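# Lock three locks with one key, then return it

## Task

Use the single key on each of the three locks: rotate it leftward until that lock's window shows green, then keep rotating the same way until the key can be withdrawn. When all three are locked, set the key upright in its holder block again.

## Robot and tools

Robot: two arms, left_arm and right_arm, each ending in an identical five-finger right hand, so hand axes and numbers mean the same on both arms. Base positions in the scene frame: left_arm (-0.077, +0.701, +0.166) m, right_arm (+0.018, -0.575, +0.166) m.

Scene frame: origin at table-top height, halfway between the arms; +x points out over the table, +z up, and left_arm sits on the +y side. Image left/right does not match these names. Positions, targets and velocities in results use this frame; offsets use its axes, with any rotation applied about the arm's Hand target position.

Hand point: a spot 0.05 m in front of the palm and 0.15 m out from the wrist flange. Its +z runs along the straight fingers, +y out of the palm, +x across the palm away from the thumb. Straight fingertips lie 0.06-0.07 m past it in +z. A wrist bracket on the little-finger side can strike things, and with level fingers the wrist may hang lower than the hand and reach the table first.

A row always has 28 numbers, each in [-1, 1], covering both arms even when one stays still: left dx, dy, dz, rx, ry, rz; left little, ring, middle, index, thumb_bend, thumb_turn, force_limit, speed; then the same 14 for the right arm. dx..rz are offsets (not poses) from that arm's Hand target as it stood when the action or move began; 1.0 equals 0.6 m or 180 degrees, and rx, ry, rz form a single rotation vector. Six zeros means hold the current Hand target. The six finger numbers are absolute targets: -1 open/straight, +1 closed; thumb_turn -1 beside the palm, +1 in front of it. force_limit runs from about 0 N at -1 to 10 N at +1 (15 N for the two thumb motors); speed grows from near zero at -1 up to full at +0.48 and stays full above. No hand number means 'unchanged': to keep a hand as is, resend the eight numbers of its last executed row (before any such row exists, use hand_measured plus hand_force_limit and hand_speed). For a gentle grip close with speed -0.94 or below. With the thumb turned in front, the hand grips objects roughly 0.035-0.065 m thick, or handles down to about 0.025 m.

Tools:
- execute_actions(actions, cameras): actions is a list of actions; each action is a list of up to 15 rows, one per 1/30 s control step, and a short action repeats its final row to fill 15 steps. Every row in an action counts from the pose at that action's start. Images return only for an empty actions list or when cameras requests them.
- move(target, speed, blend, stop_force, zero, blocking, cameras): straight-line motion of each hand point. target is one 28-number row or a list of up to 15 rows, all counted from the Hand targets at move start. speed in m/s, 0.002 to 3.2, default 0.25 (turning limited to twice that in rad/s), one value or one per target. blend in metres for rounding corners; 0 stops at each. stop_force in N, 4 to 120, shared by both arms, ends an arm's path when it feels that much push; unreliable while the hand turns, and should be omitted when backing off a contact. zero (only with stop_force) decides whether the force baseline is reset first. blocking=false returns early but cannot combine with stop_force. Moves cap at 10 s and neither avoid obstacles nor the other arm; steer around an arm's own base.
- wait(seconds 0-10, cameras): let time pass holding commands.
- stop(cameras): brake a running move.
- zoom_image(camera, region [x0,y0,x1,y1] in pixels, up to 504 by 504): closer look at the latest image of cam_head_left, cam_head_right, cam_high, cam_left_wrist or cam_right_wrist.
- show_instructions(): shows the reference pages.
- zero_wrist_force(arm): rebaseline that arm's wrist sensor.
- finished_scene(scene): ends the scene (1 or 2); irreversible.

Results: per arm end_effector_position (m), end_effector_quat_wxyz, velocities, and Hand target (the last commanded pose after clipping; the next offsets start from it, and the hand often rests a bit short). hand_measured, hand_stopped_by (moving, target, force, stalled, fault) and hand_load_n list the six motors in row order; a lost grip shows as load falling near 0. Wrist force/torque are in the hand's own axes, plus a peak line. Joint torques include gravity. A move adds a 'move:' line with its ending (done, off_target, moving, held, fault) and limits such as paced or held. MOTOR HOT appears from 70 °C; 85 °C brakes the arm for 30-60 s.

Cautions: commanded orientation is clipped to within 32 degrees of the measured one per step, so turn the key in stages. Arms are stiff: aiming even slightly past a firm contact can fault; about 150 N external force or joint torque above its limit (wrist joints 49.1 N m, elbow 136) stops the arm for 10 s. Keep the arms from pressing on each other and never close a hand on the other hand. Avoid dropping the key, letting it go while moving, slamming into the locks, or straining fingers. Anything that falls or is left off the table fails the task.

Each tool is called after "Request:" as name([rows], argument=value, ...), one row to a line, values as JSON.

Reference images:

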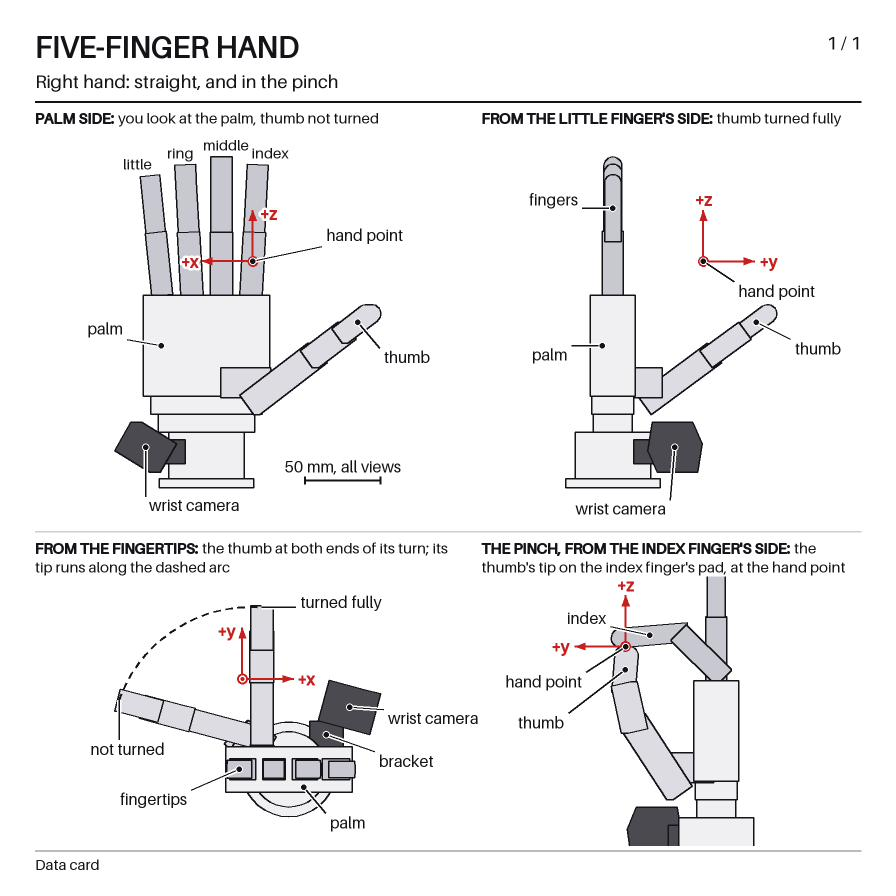

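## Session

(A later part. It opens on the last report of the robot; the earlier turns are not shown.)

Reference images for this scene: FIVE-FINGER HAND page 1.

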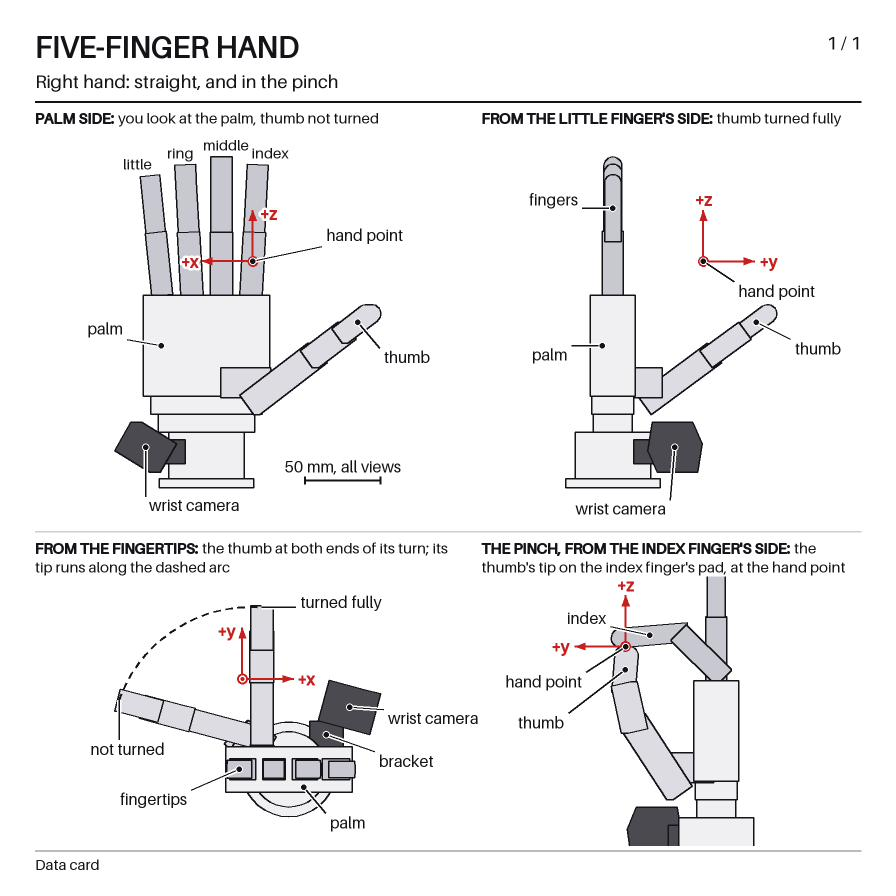

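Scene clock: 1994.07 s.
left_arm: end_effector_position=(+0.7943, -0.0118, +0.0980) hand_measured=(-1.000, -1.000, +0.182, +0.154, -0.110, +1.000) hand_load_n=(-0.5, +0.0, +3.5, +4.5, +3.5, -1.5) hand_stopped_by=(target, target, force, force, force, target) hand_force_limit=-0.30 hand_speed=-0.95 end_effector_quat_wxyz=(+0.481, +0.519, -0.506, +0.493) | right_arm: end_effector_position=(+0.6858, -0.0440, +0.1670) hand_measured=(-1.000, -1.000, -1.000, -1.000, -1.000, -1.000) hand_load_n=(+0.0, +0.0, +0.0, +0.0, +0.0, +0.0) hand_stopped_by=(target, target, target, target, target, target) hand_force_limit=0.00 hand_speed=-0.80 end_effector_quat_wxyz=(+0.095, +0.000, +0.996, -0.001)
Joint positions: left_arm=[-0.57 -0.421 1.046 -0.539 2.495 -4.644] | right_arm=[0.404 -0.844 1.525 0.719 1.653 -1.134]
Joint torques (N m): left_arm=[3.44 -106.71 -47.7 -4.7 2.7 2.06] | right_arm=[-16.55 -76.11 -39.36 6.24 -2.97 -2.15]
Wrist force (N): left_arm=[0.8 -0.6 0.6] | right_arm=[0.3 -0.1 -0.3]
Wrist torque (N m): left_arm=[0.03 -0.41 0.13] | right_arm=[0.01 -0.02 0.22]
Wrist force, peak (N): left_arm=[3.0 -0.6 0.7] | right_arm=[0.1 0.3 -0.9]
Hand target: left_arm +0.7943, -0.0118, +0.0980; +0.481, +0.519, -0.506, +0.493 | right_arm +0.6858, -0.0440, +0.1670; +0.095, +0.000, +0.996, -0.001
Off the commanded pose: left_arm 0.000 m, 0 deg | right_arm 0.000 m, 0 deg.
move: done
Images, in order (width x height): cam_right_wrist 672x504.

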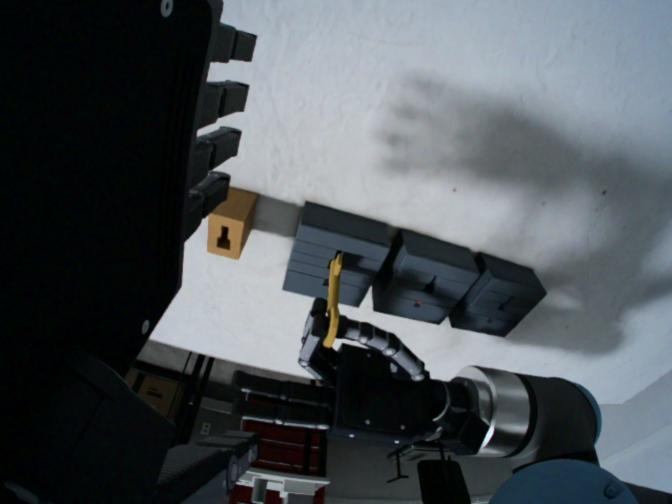

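Request:
move(target=[0,-0.0008,0.0,0,0,0.0125,-1,-1,0.4,0.4,0.2,1,-0.3,-0.95,0,0,0,0,0,0,-1,-1,-1,-1,-1,-1,0,-0.8], speed=0.03)

Request:
move(target=[0,0,-0.04,0,0,0,-1,-1,0.4,0.4,0.2,1,-0.3,-0.95,0,0,0,0,0,0,-1,-1,-1,-1,-1,-1,0,-0.8], speed=0.015, stop_force=5, cameras=["cam_right_wrist"])

Request:
zoom_image(camera="cam_right_wrist", region=[320, 240, 350, 285])

Scene clock: 2010.40 s.
left_arm: end_effector_position=(+0.7943, -0.0123, +0.0980) hand_measured=(-1.000, -1.000, +0.182, +0.154, -0.110, +1.000) hand_load_n=(+0.0, +0.0, +4.5, +3.5, +3.5, -1.5) hand_stopped_by=(target, target, force, force, force, target) hand_force_limit=-0.30 hand_speed=-0.95 end_effector_quat_wxyz=(+0.471, +0.529, -0.496, +0.502) | right_arm: end_effector_position=(+0.6858, -0.0440, +0.1670) hand_measured=(-1.000, -1.000, -1.000, -1.000, -1.000, -1.000) hand_load_n=(+0.0, +0.0, +0.0, +0.0, +0.0, +0.0) hand_stopped_by=(target, target, target, target, target, target) hand_force_limit=0.00 hand_speed=-0.80 end_effector_quat_wxyz=(+0.095, +0.000, +0.996, -0.001)
Joint positions: left_arm=[-0.575 -0.437 1.082 -0.564 2.451 -4.65] | right_arm=[0.404 -0.844 1.525 0.719 1.653 -1.134]
Joint torques (N m): left_arm=[-14.16 -124.6 -23.6 -4.92 -1.37 -2.86] | right_arm=[-15.18 -76.3 -39.34 6.49 -2.77 -1.92]
Wrist force (N): left_arm=[-0.2 -0.4 0.2] | right_arm=[0.4 -0.1 -0.5]
Wrist torque (N m): left_arm=[-0.01 -0.36 0.23] | right_arm=[0.02 -0.02 0.22]
Wrist force, peak (N): left_arm=[1.4 -0.7 0.9] | right_arm=[0.5 0.2 -1.1]
Hand target: left_arm +0.7943, -0.0123, +0.0980; +0.471, +0.529, -0.496, +0.502 | right_arm +0.6858, -0.0440, +0.1670; +0.095, +0.000, +0.996, -0.001
Off the commanded pose: left_arm 0.000 m, 0 deg | right_arm 0.000 m, 0 deg.
move: done

Scene clock: 2011.80 s.
left_arm: end_effector_position=(+0.7943, -0.0123, +0.0936) hand_measured=(-1.000, -1.000, +0.182, +0.154, -0.110, +1.000) hand_load_n=(+0.0, +0.0, +5.0, +4.0, +3.5, -2.0) hand_stopped_by=(target, target, force, force, force, target) hand_force_limit=-0.30 hand_speed=-0.95 end_effector_quat_wxyz=(+0.471, +0.529, -0.496, +0.502) | right_arm: end_effector_position=(+0.6858, -0.0440, +0.1670) hand_measured=(-1.000, -1.000, -1.000, -1.000, -1.000, -1.000) hand_load_n=(+0.0, +0.0, +0.0, +0.0, +0.0, -0.5) hand_stopped_by=(target, target, target, target, target, target) hand_force_limit=0.00 hand_speed=-0.80 end_effector_quat_wxyz=(+0.095, +0.000, +0.996, -0.001)
Joint positions: left_arm=[-0.575 -0.432 1.081 -0.567 2.451 -4.65] | right_arm=[0.404 -0.844 1.525 0.719 1.653 -1.134]
Joint torques (N m): left_arm=[-12.53 -122.63 -22.66 3.51 1 -0.2] | right_arm=[-15.68 -76.18 -39.34 6.53 -2.82 -1.96]
Wrist force (N): left_arm=[2.2 -1.0 0.2] | right_arm=[0.6 -0.2 -0.5]
Wrist torque (N m): left_arm=[-0.03 -0.43 0.23] | right_arm=[0.01 -0.06 0.24]
Wrist force, peak (N): left_arm=[9.7 -3.3 0.2] | right_arm=[0.7 0.1 -0.7]
Hand target: left_arm +0.7943, -0.0123, +0.0936; +0.471, +0.529, -0.496, +0.502 (not the last commanded pose) | right_arm +0.6858, -0.0440, +0.1670; +0.095, +0.000, +0.996, -0.001
Off the commanded pose: left_arm 0.020 m, 0 deg | right_arm 0.000 m, 0 deg.
move: contact (left_arm)
Images, in order (width x height): cam_right_wrist 672x504.

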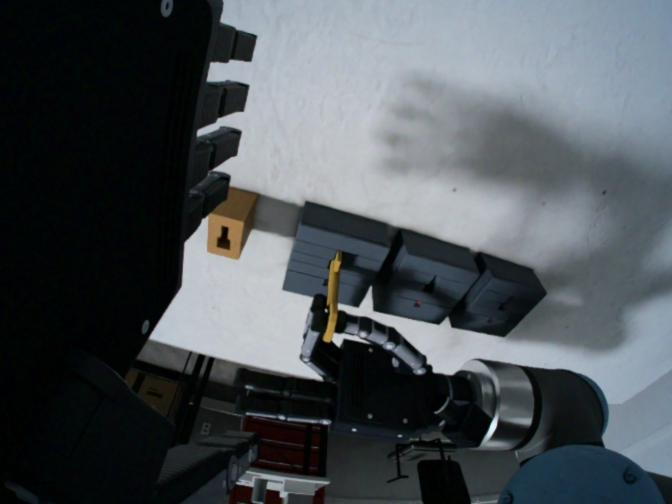

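Scaled by 11.200 from the camera's 672x504 image, which has a finer 960x720 frame.

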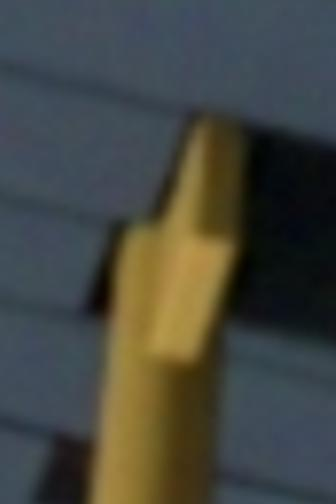

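Request:
move([
  [0,0,0.0025,0,0,0,-1,-1,0.4,0.4,0.2,1,-0.3,-0.95,0,0,0,0,0,0,-1,-1,-1,-1,-1,-1,0,-0.8],
  [0.0017,0,0.0025,0,0,0,-1,-1,0.4,0.4,0.2,1,-0.3,-0.95,0,0,0,0,0,0,-1,-1,-1,-1,-1,-1,0,-0.8],
], speed=0.03)

Request:
move(target=[0,0,-0.035,0,0,0,-1,-1,0.4,0.4,0.2,1,-0.3,-0.95,0,0,0,0,0,0,-1,-1,-1,-1,-1,-1,0,-0.8], speed=0.015, stop_force=5, cameras=["cam_right_wrist"])

Request:
zoom_image(camera="cam_right_wrist", region=[320, 240, 350, 285])

Scene clock: 2028.23 s.
left_arm: end_effector_position=(+0.7951, -0.0124, +0.0951) hand_measured=(-1.000, -1.000, +0.182, +0.154, -0.110, +1.000) hand_load_n=(+0.0, +0.0, +4.0, +4.5, +3.5, -1.5) hand_stopped_by=(target, target, force, force, force, target) hand_force_limit=-0.30 hand_speed=-0.95 end_effector_quat_wxyz=(+0.471, +0.529, -0.496, +0.502) | right_arm: end_effector_position=(+0.6858, -0.0440, +0.1670) hand_measured=(-1.000, -1.000, -1.000, -1.000, -1.000, -1.000) hand_load_n=(+0.0, +0.0, +0.0, +0.0, +0.0, +0.0) hand_stopped_by=(target, target, target, target, target, target) hand_force_limit=0.00 hand_speed=-0.80 end_effector_quat_wxyz=(+0.095, +0.000, +0.996, -0.001)
Joint positions: left_arm=[-0.575 -0.432 1.079 -0.564 2.452 -4.65] | right_arm=[0.404 -0.844 1.525 0.719 1.653 -1.134]
Joint torques (N m): left_arm=[7.63 -104.09 -47.85 3.23 2.53 2.29] | right_arm=[-14.27 -75.81 -38.61 6.52 -2.88 -2.11]
Wrist force (N): left_arm=[0.2 0.3 0.9] | right_arm=[0.4 -0.1 -0.6]
Wrist torque (N m): left_arm=[-0.04 -0.39 0.20] | right_arm=[0.03 -0.03 0.23]
Wrist force, peak (N): left_arm=[2.5 -0.9 0.4] | right_arm=[0.6 0.0 -0.9]
Hand target: left_arm +0.7953, -0.0123, +0.0951; +0.471, +0.529, -0.496, +0.502 | right_arm +0.6858, -0.0440, +0.1670; +0.095, +0.000, +0.996, -0.001
Off the commanded pose: left_arm 0.000 m, 0 deg | right_arm 0.000 m, 0 deg.
move: done

Scene clock: 2030.47 s.
left_arm: end_effector_position=(+0.7953, -0.0123, +0.0741) hand_measured=(-1.000, -1.000, +0.182, +0.154, -0.110, +1.000) hand_load_n=(+0.0, +0.0, +5.5, +2.5, +3.0, -2.5) hand_stopped_by=(target, target, force, force, force, target) hand_force_limit=-0.30 hand_speed=-0.95 end_effector_quat_wxyz=(+0.471, +0.529, -0.496, +0.502) | right_arm: end_effector_position=(+0.6858, -0.0440, +0.1670) hand_measured=(-1.000, -1.000, -1.000, -1.000, -1.000, -1.000) hand_load_n=(+0.0, +0.0, +0.0, +0.0, -0.5, +0.0) hand_stopped_by=(target, target, target, target, target, target) hand_force_limit=0.00 hand_speed=-0.80 end_effector_quat_wxyz=(+0.095, +0.000, +0.996, -0.001)
Joint positions: left_arm=[-0.575 -0.409 1.072 -0.581 2.452 -4.65] | right_arm=[0.404 -0.844 1.525 0.719 1.653 -1.134]
Joint torques (N m): left_arm=[0.03 -106.5 -47.19 -5.3 2.43 1.65] | right_arm=[-14.85 -76.18 -38.48 6.41 -2.98 -1.97]
Wrist force (N): left_arm=[0.6 -0.5 -0.8] | right_arm=[0.7 0.1 -0.8]
Wrist torque (N m): left_arm=[-0.09 -0.42 0.20] | right_arm=[0.08 -0.05 0.24]
Wrist force, peak (N): left_arm=[5.9 -1.7 0.6] | right_arm=[0.7 0.1 -0.8]
Hand target: left_arm +0.7953, -0.0123, +0.0741; +0.471, +0.529, -0.496, +0.502 | right_arm +0.6858, -0.0440, +0.1670; +0.095, +0.000, +0.996, -0.001
Off the commanded pose: left_arm 0.000 m, 0 deg | right_arm 0.000 m, 0 deg.
move: done
Images, in order (width x height): cam_right_wrist 672x504.

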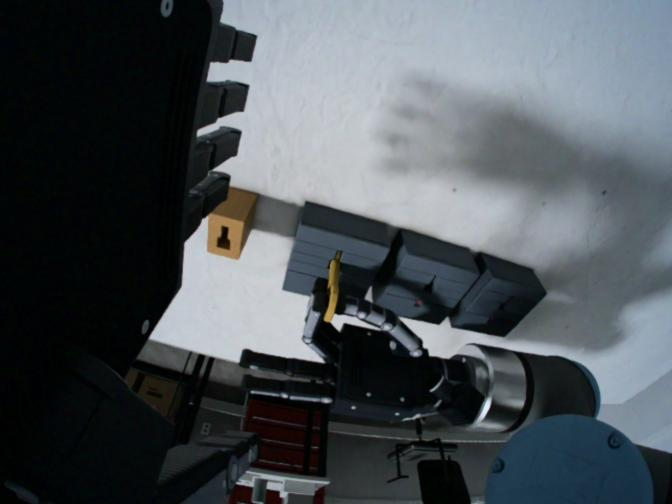

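Scaled by 11.200 from the camera's 672x504 image, which has a finer 960x720 frame.

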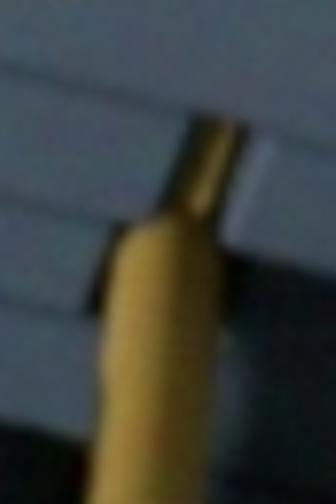

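Request:
move(target=[0,0,-0.0067,0,0,0,-1,-1,0.4,0.4,0.2,1,-0.3,-0.95,0,0,0,0,0,0,-1,-1,-1,-1,-1,-1,0,-0.8], speed=0.01, stop_force=5, cameras=["cam_left_wrist","cam_head_left"])

Request:
zoom_image(camera="cam_left_wrist", region=[300, 140, 460, 320])

Request:
zoom_image(camera="cam_head_left", region=[300, 275, 345, 320])

Scene clock: 2160.03 s.
left_arm: end_effector_position=(+0.7953, -0.0123, +0.0701) hand_measured=(-1.000, -1.000, +0.182, +0.154, -0.110, +1.000) hand_load_n=(+0.0, +0.0, +4.5, +4.5, +3.0, -1.0) hand_stopped_by=(target, target, force, force, force, target) hand_force_limit=-0.30 hand_speed=-0.95 end_effector_quat_wxyz=(+0.471, +0.529, -0.496, +0.502) | right_arm: end_effector_position=(+0.6858, -0.0440, +0.1670) hand_measured=(-1.000, -1.000, -1.000, -1.000, -1.000, -1.000) hand_load_n=(+0.0, +0.0, +0.0, +0.0, +0.0, +0.0) hand_stopped_by=(target, target, target, target, target, target) hand_force_limit=0.00 hand_speed=-0.80 end_effector_quat_wxyz=(+0.095, +0.000, +0.996, -0.001)
Joint positions: left_arm=[-0.575 -0.404 1.07 -0.585 2.452 -4.65] | right_arm=[0.404 -0.844 1.525 0.719 1.653 -1.134]
Joint torques (N m): left_arm=[-9.79 -107.01 -46.84 -5.4 1.65 -1.18] | right_arm=[-13.58 -75.7 -38.87 6.13 -2.76 -1.95]
Wrist force (N): left_arm=[0.0 0.1 0.2] | right_arm=[0.4 0.0 -0.5]
Wrist torque (N m): left_arm=[-0.05 -0.39 0.22] | right_arm=[0.04 -0.03 0.22]
Wrist force, peak (N): left_arm=[4.5 -1.2 -1.2] | right_arm=[0.4 -0.1 -1.0]
Hand target: left_arm +0.7953, -0.0123, +0.0701; +0.471, +0.529, -0.496, +0.502 | right_arm +0.6858, -0.0440, +0.1670; +0.095, +0.000, +0.996, -0.001
Off the commanded pose: left_arm 0.000 m, 0 deg | right_arm 0.000 m, 0 deg.
move: done
Images, in order (width x height): cam_head_left 672x504, cam_left_wrist 672x504.

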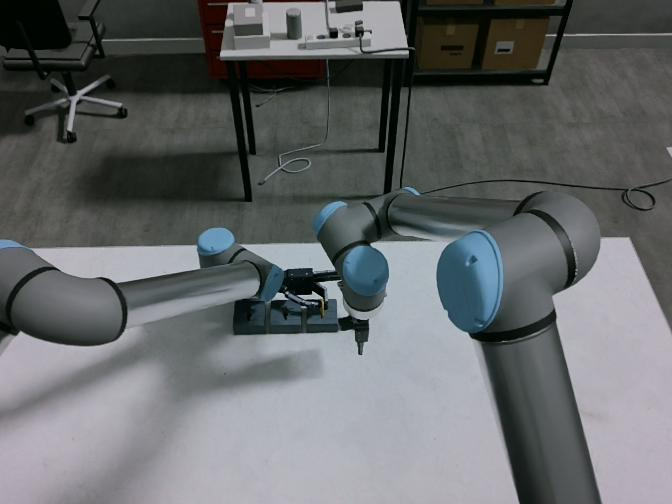

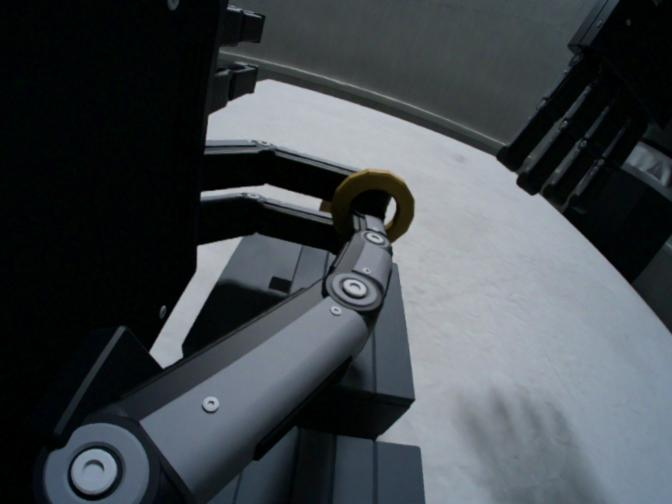

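Scaled by 2.800 from the camera's 672x504 image, which has a finer 960x720 frame.

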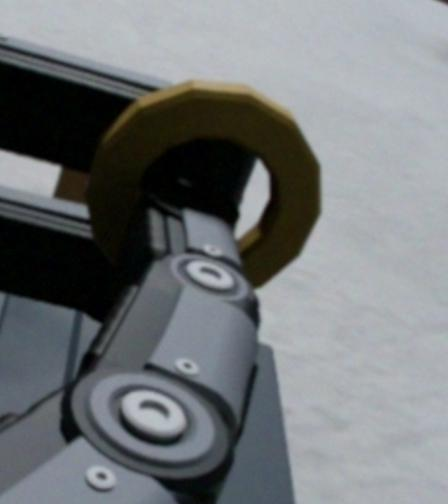

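Scaled by 11.200 from the camera's 672x504 image, which has a finer 960x720 frame.

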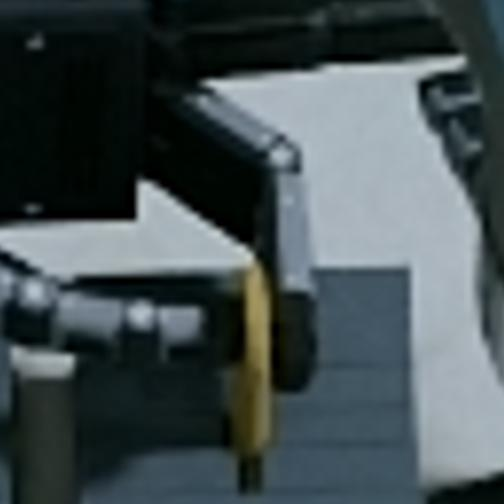

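Request:
move(target=[0,0,-0.0133,0,0,0,-1,-1,0.4,0.4,0.2,1,-0.3,-0.95,0,0,0,0,0,0,-1,-1,-1,-1,-1,-1,0,-0.8], speed=0.01, stop_force=5, cameras=["cam_right_wrist"])

Request:
zoom_image(camera="cam_right_wrist", region=[300, 220, 380, 340])

Scene clock: 2172.23 s.
left_arm: end_effector_position=(+0.7953, -0.0123, +0.0683) hand_measured=(-1.000, -1.000, +0.182, +0.154, -0.110, +1.000) hand_load_n=(+0.0, +0.0, +4.5, +4.5, +3.5, -1.5) hand_stopped_by=(target, target, force, force, force, target) hand_force_limit=-0.30 hand_speed=-0.95 end_effector_quat_wxyz=(+0.471, +0.529, -0.496, +0.502) | right_arm: end_effector_position=(+0.6858, -0.0440, +0.1670) hand_measured=(-1.000, -1.000, -1.000, -1.000, -1.000, -1.000) hand_load_n=(+0.0, +0.0, +0.0, +0.0, +0.0, +0.0) hand_stopped_by=(target, target, target, target, target, target) hand_force_limit=0.00 hand_speed=-0.80 end_effector_quat_wxyz=(+0.095, +0.000, +0.996, -0.001)
Joint positions: left_arm=[-0.575 -0.402 1.07 -0.586 2.452 -4.65] | right_arm=[0.404 -0.844 1.525 0.719 1.653 -1.134]
Joint torques (N m): left_arm=[-8.89 -124.62 -22.57 3.15 0.1 -0.87] | right_arm=[-14.39 -76.73 -39.33 6.24 -2.7 -1.73]
Wrist force (N): left_arm=[2.3 -0.4 0.1] | right_arm=[0.3 0.2 -0.7]
Wrist torque (N m): left_arm=[-0.04 -0.39 0.21] | right_arm=[0.08 -0.01 0.23]
Wrist force, peak (N): left_arm=[8.3 -0.3 -0.9] | right_arm=[0.5 -0.4 -1.1]
Hand target: left_arm +0.7953, -0.0123, +0.0683; +0.471, +0.529, -0.496, +0.502 (not the last commanded pose) | right_arm +0.6858, -0.0440, +0.1670; +0.095, +0.000, +0.996, -0.001
Off the commanded pose: left_arm 0.006 m, 0 deg | right_arm 0.000 m, 0 deg.
move: contact (left_arm)
Images, in order (width x height): cam_right_wrist 672x504.

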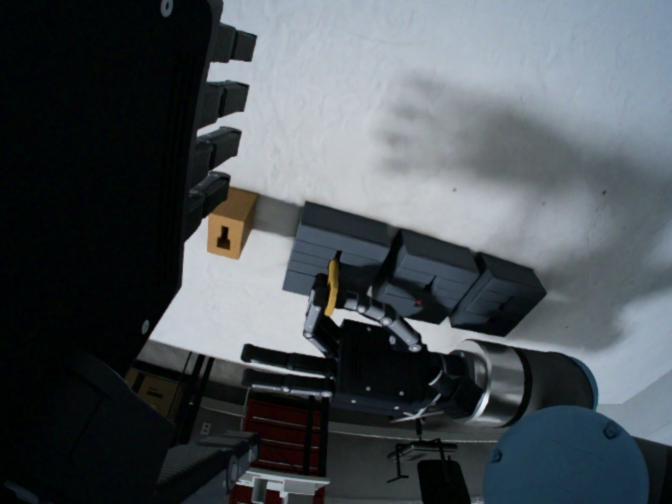

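Scaled by 4.200 from the camera's 672x504 image, which has a finer 960x720 frame.

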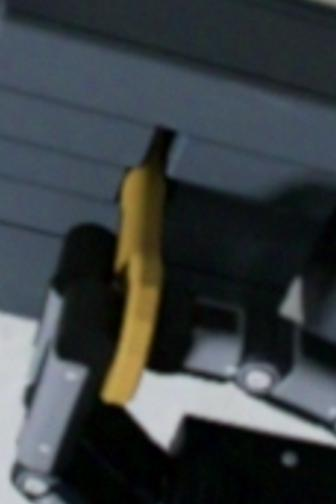

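Request:
move([
  [0,0,0.0025,0,0,0,-1,-1,0.4,0.4,0.2,1,-0.3,-0.95,0,0,0,0,0,0,-1,-1,-1,-1,-1,-1,0,-0.8],
  [-0.0007,0.0046,0.0025,0,0,0.0556,-1,-1,0.4,0.4,0.2,1,-0.3,-0.95,0,0,0,0,0,0,-1,-1,-1,-1,-1,-1,0,-0.8],
  [-0.00217,0.00902,0.0025,0,0,0.1111,-1,-1,0.4,0.4,0.2,1,-0.3,-0.95,0,0,0,0,0,0,-1,-1,-1,-1,-1,-1,0,-0.8],
], speed=0.05, stop_force=15, cameras=["cam_right_wrist","cam_left_wrist"])

Request:
zoom_image(camera="cam_right_wrist", region=[300, 220, 380, 340])

Request:
zoom_image(camera="cam_left_wrist", region=[300, 140, 460, 320])

Scene clock: 2205.90 s.
left_arm: end_effector_position=(+0.7940, -0.0069, +0.0698) hand_measured=(-1.000, -1.000, +0.182, +0.154, -0.110, +1.000) hand_load_n=(+0.0, +0.0, +2.0, +10.0, +3.5, +1.5) hand_stopped_by=(target, target, force, force, force, target) hand_force_limit=-0.30 hand_speed=-0.95 end_effector_quat_wxyz=(+0.377, +0.607, -0.396, +0.576) | right_arm: end_effector_position=(+0.6858, -0.0440, +0.1670) hand_measured=(-1.000, -1.000, -1.000, -1.000, -1.000, -1.000) hand_load_n=(+0.0, +0.0, +0.0, +0.0, +0.0, +0.0) hand_stopped_by=(target, target, target, target, target, target) hand_force_limit=0.00 hand_speed=-0.80 end_effector_quat_wxyz=(+0.095, +0.000, +0.996, -0.001)
Joint positions: left_arm=[-0.632 -0.522 1.341 -0.761 2.046 -4.686] | right_arm=[0.404 -0.844 1.525 0.719 1.653 -1.134]
Joint torques (N m): left_arm=[-10.78 -121.25 -19.95 -6.39 -1.82 -2.72] | right_arm=[-13.65 -77.66 -38.96 5.95 -2.74 -1.63]
Wrist force (N): left_arm=[-4.8 2.5 3.4] | right_arm=[0.5 0.1 -0.9]
Wrist torque (N m): left_arm=[0.08 -0.26 0.21] | right_arm=[0.08 -0.01 0.23]
Wrist force, peak (N): left_arm=[-4.8 2.3 3.5] | right_arm=[0.7 0.0 -1.0]
Hand target: left_arm +0.7940, -0.0069, +0.0698; +0.377, +0.607, -0.396, +0.576 | right_arm +0.6858, -0.0440, +0.1670; +0.095, +0.000, +0.996, -0.001
Off the commanded pose: left_arm 0.000 m, 0 deg | right_arm 0.000 m, 0 deg.
move: done
Images, in order (width x height): cam_left_wrist 672x504, cam_right_wrist 672x504.

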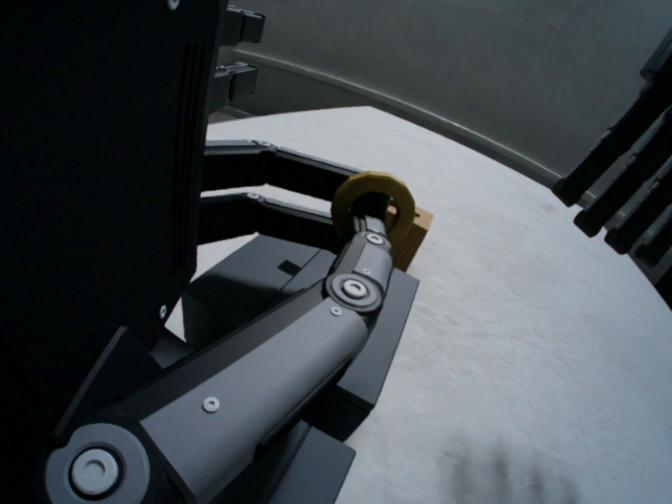

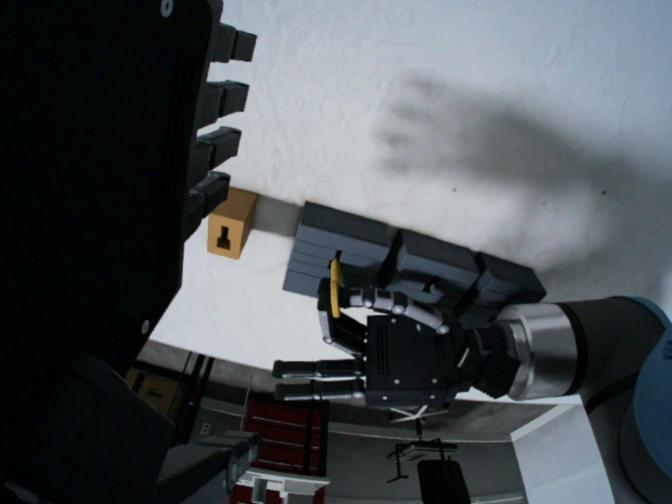

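Scaled by 4.200 from the camera's 672x504 image, which has a finer 960x720 frame.

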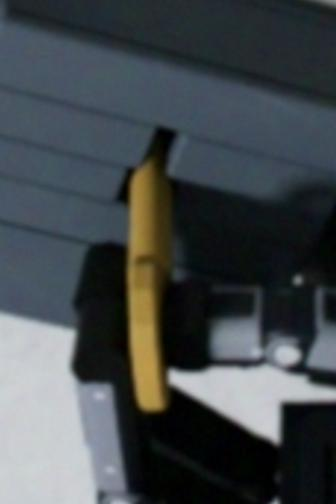

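Scaled by 2.800 from the camera's 672x504 image, which has a finer 960x720 frame.

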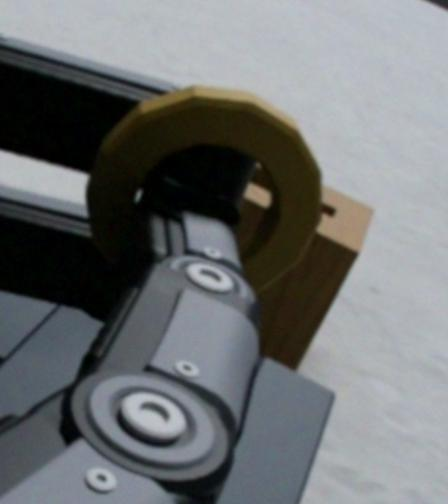

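Request:
move([
  [-0.0022,0.0041,0,0,0,0.0556,-1,-1,0.4,0.4,0.2,1,-0.3,-0.95,0,0,0,0,0,0,-1,-1,-1,-1,-1,-1,0,-0.8],
  [-0.0051,0.0077,0,0,0,0.1111,-1,-1,0.4,0.4,0.2,1,-0.3,-0.95,0,0,0,0,0,0,-1,-1,-1,-1,-1,-1,0,-0.8],
], speed=0.05, stop_force=20, cameras=["cam_right_wrist","cam_left_wrist"])

Request:
zoom_image(camera="cam_right_wrist", region=[300, 220, 380, 340])

Request:
zoom_image(camera="cam_left_wrist", region=[300, 140, 460, 320])

Scene clock: 2229.03 s.
left_arm: end_effector_position=(+0.7909, -0.0023, +0.0698) hand_measured=(-1.000, -1.000, +0.182, +0.154, -0.110, +1.000) hand_load_n=(+0.5, +0.0, +1.5, +11.5, +2.5, +0.5) hand_stopped_by=(target, target, force, force, force, target) hand_force_limit=-0.30 hand_speed=-0.95 end_effector_quat_wxyz=(+0.271, +0.667, -0.285, +0.633) | right_arm: end_effector_position=(+0.6858, -0.0440, +0.1670) hand_measured=(-1.000, -1.000, -1.000, -1.000, -1.000, -1.000) hand_load_n=(+0.0, +0.0, +0.0, +0.0, +0.0, +0.0) hand_stopped_by=(target, target, target, target, target, target) hand_force_limit=0.00 hand_speed=-0.80 end_effector_quat_wxyz=(+0.095, +0.000, +0.996, -0.001)
Joint positions: left_arm=[-0.726 -0.592 1.51 -0.866 1.604 -4.711] | right_arm=[0.404 -0.844 1.525 0.719 1.653 -1.134]
Joint torques (N m): left_arm=[-8.82 -106.58 -9.66 -4.47 -1.71 -2.48] | right_arm=[-12.47 -75.47 -38.05 6.1 -2.83 -1.52]
Wrist force (N): left_arm=[0.6 1.4 9.5] | right_arm=[0.4 0.1 -0.6]
Wrist torque (N m): left_arm=[-0.03 -0.24 0.14] | right_arm=[0.06 -0.02 0.23]
Wrist force, peak (N): left_arm=[-4.3 3.2 10.9] | right_arm=[0.7 0.0 -1.0]
Hand target: left_arm +0.7909, -0.0023, +0.0698; +0.271, +0.667, -0.285, +0.633 | right_arm +0.6858, -0.0440, +0.1670; +0.095, +0.000, +0.996, -0.001
Off the commanded pose: left_arm 0.000 m, 0 deg | right_arm 0.000 m, 0 deg.
move: done
Images, in order (width x height): cam_left_wrist 672x504, cam_right_wrist 672x504.

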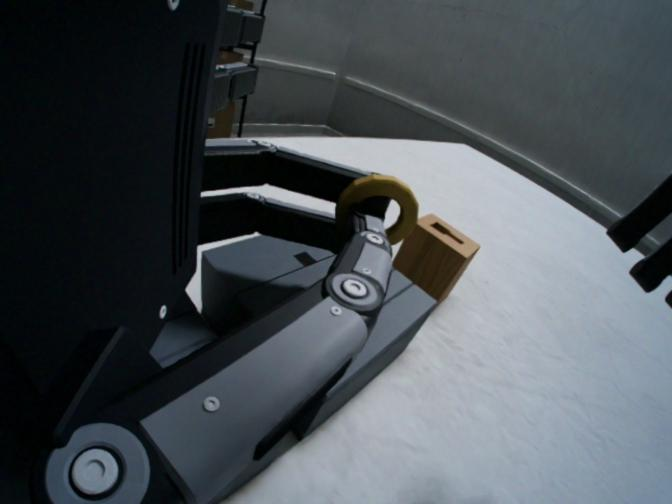

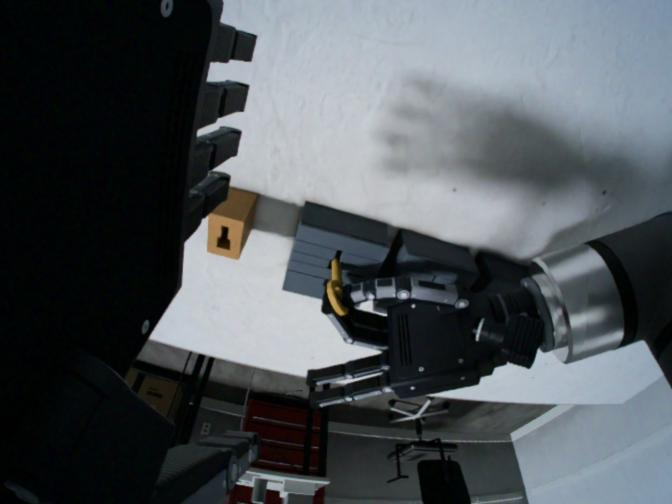

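Scaled by 4.200 from the camera's 672x504 image, which has a finer 960x720 frame.

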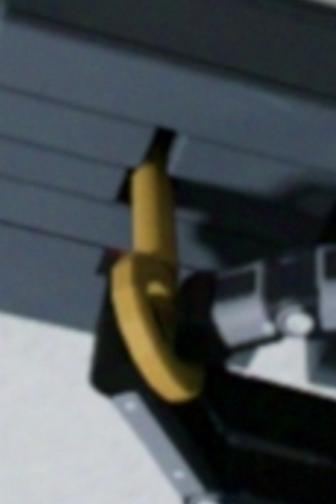

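Scaled by 2.800 from the camera's 672x504 image, which has a finer 960x720 frame.

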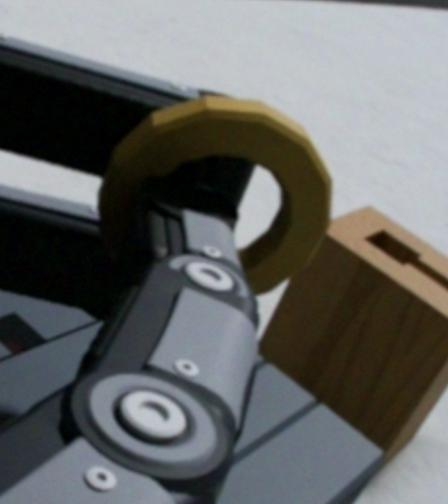

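Request:
move([
  [-0.0035,0.0031,0,0,0,0.0556,-1,-1,0.4,0.4,0.2,1,-0.3,-0.95,0,0,0,0,0,0,-1,-1,-1,-1,-1,-1,0,-0.8],
  [-0.0075,0.0055,0,0,0,0.1111,-1,-1,0.4,0.4,0.2,1,-0.3,-0.95,0,0,0,0,0,0,-1,-1,-1,-1,-1,-1,0,-0.8],
  [-0.0118,0.0072,0,0,0,0.1667,-1,-1,0.4,0.4,0.2,1,-0.3,-0.95,0,0,0,0,0,0,-1,-1,-1,-1,-1,-1,0,-0.8],
], speed=0.05, stop_force=25, cameras=["cam_right_wrist","cam_left_wrist"])

Request:
zoom_image(camera="cam_right_wrist", region=[290, 220, 400, 340])

Request:
zoom_image(camera="cam_left_wrist", region=[300, 140, 460, 320])

Scene clock: 2255.60 s.
left_arm: end_effector_position=(+0.7868, +0.0008, +0.0699) hand_measured=(-1.000, -1.000, +0.180, +0.152, -0.108, +1.000) hand_load_n=(+0.0, +0.0, +12.0, +14.5, +0.0, +0.0) hand_stopped_by=(target, target, force, force, force, target) hand_force_limit=-0.30 hand_speed=-0.95 end_effector_quat_wxyz=(+0.167, +0.704, -0.176, +0.668) | right_arm: end_effector_position=(+0.6858, -0.0440, +0.1670) hand_measured=(-1.000, -1.000, -1.000, -1.000, -1.000, -1.000) hand_load_n=(+0.0, +0.0, +0.0, +0.0, -0.5, +0.0) hand_stopped_by=(target, target, target, target, target, target) hand_force_limit=0.00 hand_speed=-0.80 end_effector_quat_wxyz=(+0.095, +0.000, +0.996, -0.001)
Joint positions: left_arm=[-0.83 -0.618 1.574 -0.901 1.182 -4.734] | right_arm=[0.404 -0.844 1.525 0.719 1.653 -1.134]
Joint torques (N m): left_arm=[-0.91 -86.7 -25.69 -0.56 4.61 3.26] | right_arm=[-11.75 -76.67 -38.35 6.02 -2.5 -1.66]
Wrist force (N): left_arm=[-2.8 -1.6 26.2] | right_arm=[0.2 0.1 -0.5]
Wrist torque (N m): left_arm=[-0.01 -0.51 0.19] | right_arm=[0.05 0.01 0.21]
Wrist force, peak (N): left_arm=[-4.1 4.1 35.1] | right_arm=[0.5 0.1 -1.1]
Hand target: left_arm +0.7868, +0.0008, +0.0699; +0.167, +0.704, -0.176, +0.668 (not the last commanded pose) | right_arm +0.6858, -0.0440, +0.1670; +0.095, +0.000, +0.996, -0.001
Off the commanded pose: left_arm 0.003 m, 12 deg | right_arm 0.000 m, 0 deg.
move: contact (left_arm); path passed 1 of 3 targets
Images, in order (width x height): cam_left_wrist 672x504, cam_right_wrist 672x504.

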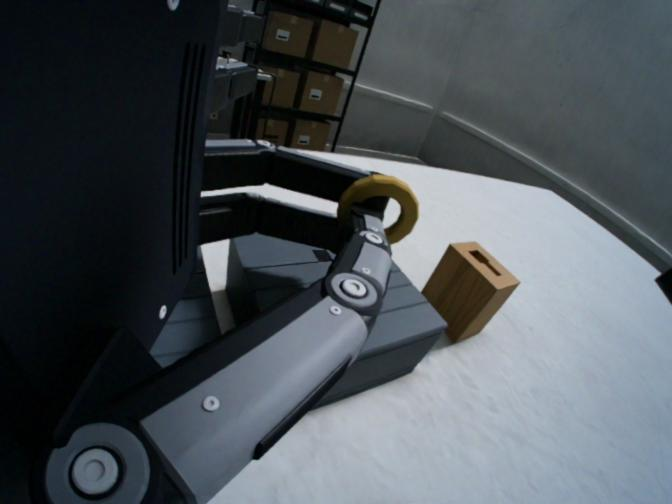

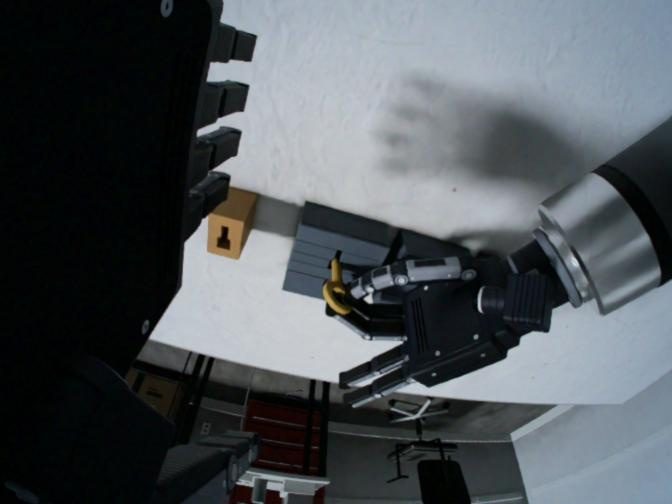

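Scaled by 4.200 from the camera's 672x504 image, which has a finer 960x720 frame.

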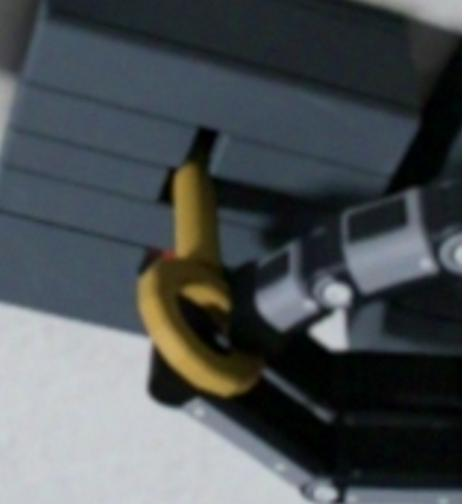

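Scaled by 2.800 from the camera's 672x504 image, which has a finer 960x720 frame.

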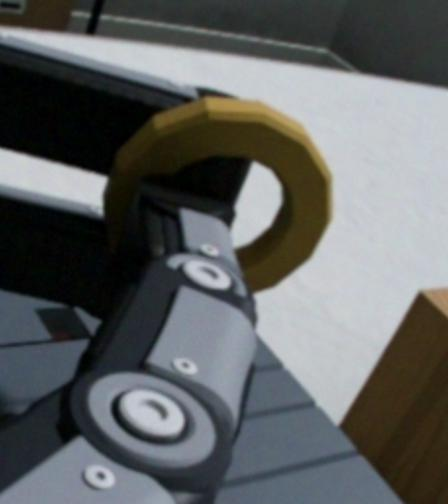

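Request:
move(target=[0.0025,-0.0016,0,0,0,-0.0361,-1,-1,0.4,0.4,0.2,1,-0.3,-0.95,0,0,0,0,0,0,-1,-1,-1,-1,-1,-1,0,-0.8], speed=0.05)

Request:
move(target=[0,0,-0.006,0,0,0,-1,-1,0.4,0.4,0.2,1,-0.3,-0.95,0,0,0,0,0,0,-1,-1,-1,-1,-1,-1,0,-0.8], speed=0.01, stop_force=5, cameras=["cam_right_wrist","cam_left_wrist"])

Scene clock: 2322.53 s.
left_arm: end_effector_position=(+0.7883, -0.0002, +0.0699) hand_measured=(-1.000, -1.000, +0.182, +0.152, -0.108, +1.000) hand_load_n=(+0.0, +0.0, +3.5, +9.5, +2.5, +0.0) hand_stopped_by=(target, target, force, force, force, target) hand_force_limit=-0.30 hand_speed=-0.95 end_effector_quat_wxyz=(+0.205, +0.693, -0.215, +0.657) | right_arm: end_effector_position=(+0.6858, -0.0440, +0.1670) hand_measured=(-1.000, -1.000, -1.000, -1.000, -1.000, -1.000) hand_load_n=(+0.0, +0.0, +0.0, +0.0, +0.0, +0.0) hand_stopped_by=(target, target, target, target, target, target) hand_force_limit=0.00 hand_speed=-0.80 end_effector_quat_wxyz=(+0.095, +0.000, +0.996, -0.001)
Joint positions: left_arm=[-0.792 -0.613 1.562 -0.896 1.333 -4.726] | right_arm=[0.404 -0.844 1.525 0.719 1.653 -1.134]
Joint torques (N m): left_arm=[2.9 -83.25 -31.51 4.3 3.52 3.66] | right_arm=[-12.65 -74.8 -37.89 5.98 -2.44 -1.34]
Wrist force (N): left_arm=[5.5 -3.7 8.6] | right_arm=[0.2 0.0 -0.8]
Wrist torque (N m): left_arm=[-0.04 -0.37 0.14] | right_arm=[0.06 0.00 0.22]
Wrist force, peak (N): left_arm=[-2.0 -1.6 27.0] | right_arm=[0.7 -0.1 -1.1]
Hand target: left_arm +0.7883, -0.0002, +0.0699; +0.205, +0.693, -0.215, +0.657 | right_arm +0.6858, -0.0440, +0.1670; +0.095, +0.000, +0.996, -0.001
Off the commanded pose: left_arm 0.000 m, 0 deg | right_arm 0.000 m, 0 deg.
move: done

Scene clock: 2323.80 s.
left_arm: end_effector_position=(+0.7883, -0.0002, +0.0662) hand_measured=(-1.000, -1.000, +0.182, +0.152, -0.110, +1.000) hand_load_n=(+0.0, +0.0, +5.0, +10.0, +4.5, -0.5) hand_stopped_by=(target, target, force, force, force, target) hand_force_limit=-0.30 hand_speed=-0.95 end_effector_quat_wxyz=(+0.205, +0.693, -0.215, +0.657) | right_arm: end_effector_position=(+0.6858, -0.0440, +0.1670) hand_measured=(-1.000, -1.000, -1.000, -1.000, -1.000, -1.000) hand_load_n=(+0.0, +0.0, +0.0, +0.0, +0.0, +0.0) hand_stopped_by=(target, target, target, target, target, target) hand_force_limit=0.00 hand_speed=-0.80 end_effector_quat_wxyz=(+0.095, +0.000, +0.996, -0.001)
Joint positions: left_arm=[-0.792 -0.608 1.561 -0.9 1.333 -4.726] | right_arm=[0.404 -0.844 1.525 0.719 1.653 -1.134]
Joint torques (N m): left_arm=[-2.45 -80.46 -28.01 -2.82 1.49 3.53] | right_arm=[-11.06 -75.59 -37.75 5.96 -2.65 -1.61]
Wrist force (N): left_arm=[8.3 -2.3 9.4] | right_arm=[0.2 0.2 -0.5]
Wrist torque (N m): left_arm=[-0.04 -0.37 0.12] | right_arm=[0.06 -0.01 0.22]
Wrist force, peak (N): left_arm=[9.4 -5.4 11.5] | right_arm=[0.8 0.1 -0.8]
Hand target: left_arm +0.7883, -0.0002, +0.0663; +0.205, +0.693, -0.215, +0.657 | right_arm +0.6858, -0.0440, +0.1670; +0.095, +0.000, +0.996, -0.001
Off the commanded pose: left_arm 0.000 m, 0 deg | right_arm 0.000 m, 0 deg.
move: done
Images, in order (width x height): cam_left_wrist 672x504, cam_right_wrist 672x504.

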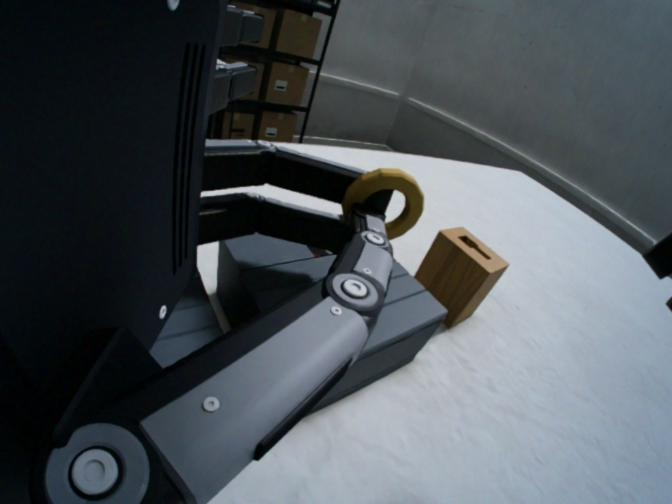

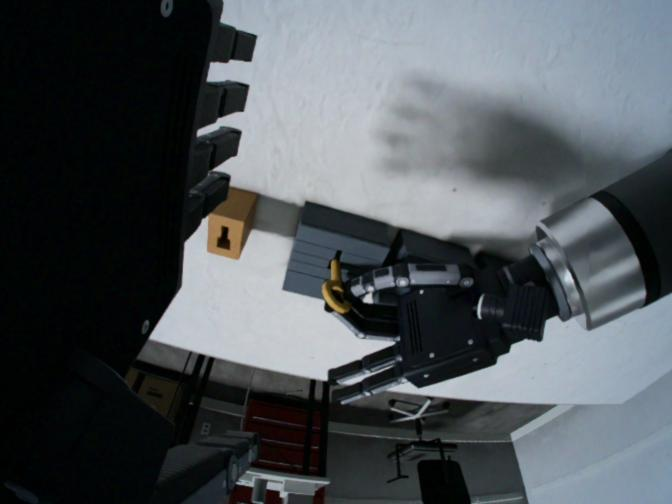

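Request:
move([
  [0,0,0.0062,0,0,0,-1,-1,0.4,0.4,0.2,1,-0.3,-0.95,0,0,0,0,0,0,-1,-1,-1,-1,-1,-1,0,-0.8],
  [-0.0026,0.0016,0.0062,0,0,0.0361,-1,-1,0.4,0.4,0.2,1,-0.3,-0.95,0,0,0,0,0,0,-1,-1,-1,-1,-1,-1,0,-0.8],
  [-0.0055,0.003,0.0062,0,0,0.075,-1,-1,0.4,0.4,0.2,1,-0.3,-0.95,0,0,0,0,0,0,-1,-1,-1,-1,-1,-1,0,-0.8],
], speed=0.03, stop_force=42, cameras=["cam_right_wrist","cam_left_wrist"])

Request:
zoom_image(camera="cam_right_wrist", region=[290, 220, 400, 340])

Request:
zoom_image(camera="cam_left_wrist", region=[300, 140, 460, 320])

Scene clock: 2455.27 s.
left_arm: end_effector_position=(+0.7850, +0.0016, +0.0700) hand_measured=(-1.000, -1.000, +0.182, +0.154, -0.110, +1.000) hand_load_n=(+0.0, +0.0, +9.0, +6.5, +3.0, +2.0) hand_stopped_by=(target, target, force, force, force, target) hand_force_limit=-0.30 hand_speed=-0.95 end_effector_quat_wxyz=(+0.126, +0.713, -0.132, +0.677) | right_arm: end_effector_position=(+0.6858, -0.0440, +0.1670) hand_measured=(-1.000, -1.000, -1.000, -1.000, -1.000, -1.000) hand_load_n=(+0.0, +0.0, +0.0, +0.0, +0.0, +0.0) hand_stopped_by=(target, target, target, target, target, target) hand_force_limit=0.00 hand_speed=-0.80 end_effector_quat_wxyz=(+0.095, +0.000, +0.996, -0.001)
Joint positions: left_arm=[-0.87 -0.618 1.574 -0.896 1.02 -4.745] | right_arm=[0.404 -0.844 1.525 0.719 1.653 -1.134]
Joint torques (N m): left_arm=[-12.44 -92.41 -33.18 3.07 -2.41 -2.79] | right_arm=[-10.49 -78.29 -38.03 6.01 -2.56 -1.35]
Wrist force (N): left_arm=[-3.7 4.3 12.6] | right_arm=[0.6 0.3 -0.6]
Wrist torque (N m): left_arm=[0.03 -0.53 0.27] | right_arm=[0.09 -0.03 0.24]
Wrist force, peak (N): left_arm=[-2.5 4.8 14.4] | right_arm=[0.5 0.1 -1.1]
Hand target: left_arm +0.7850, +0.0016, +0.0700; +0.126, +0.713, -0.132, +0.677 | right_arm +0.6858, -0.0440, +0.1670; +0.095, +0.000, +0.996, -0.001
Off the commanded pose: left_arm 0.000 m, 0 deg | right_arm 0.000 m, 0 deg.
move: done
Images, in order (width x height): cam_left_wrist 672x504, cam_right_wrist 672x504.

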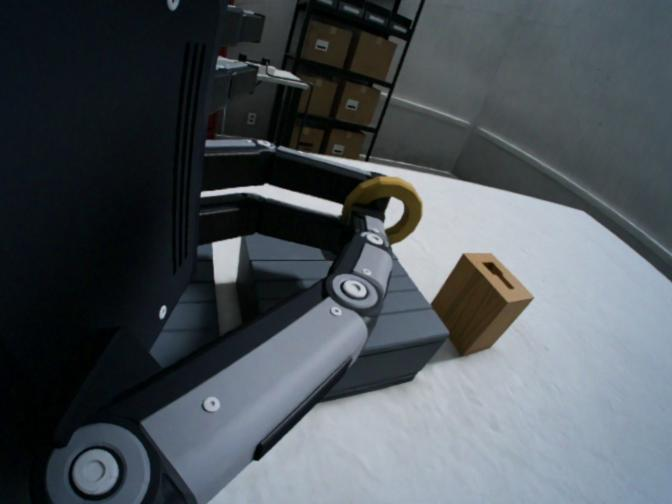

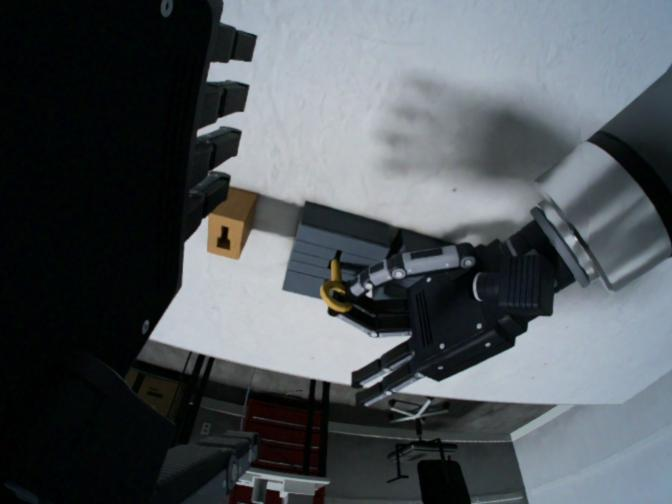

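Scaled by 4.200 from the camera's 672x504 image, which has a finer 960x720 frame.

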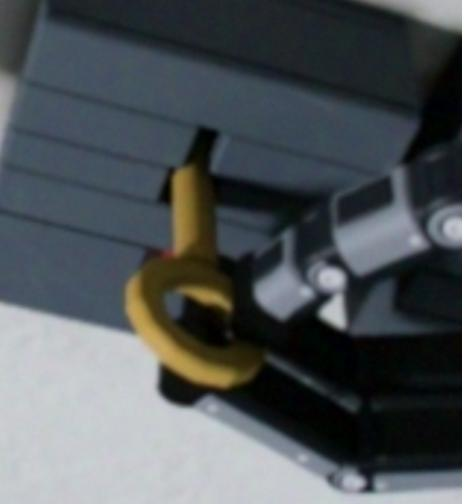

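Scaled by 2.800 from the camera's 672x504 image, which has a finer 960x720 frame.

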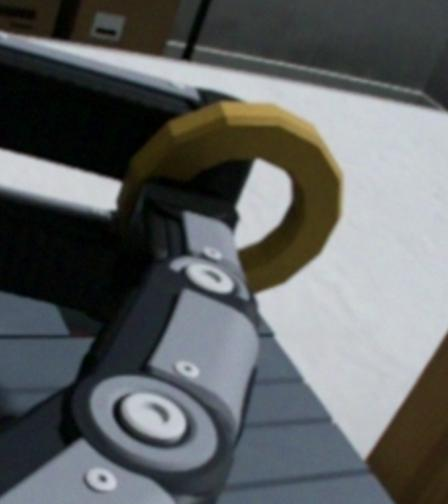

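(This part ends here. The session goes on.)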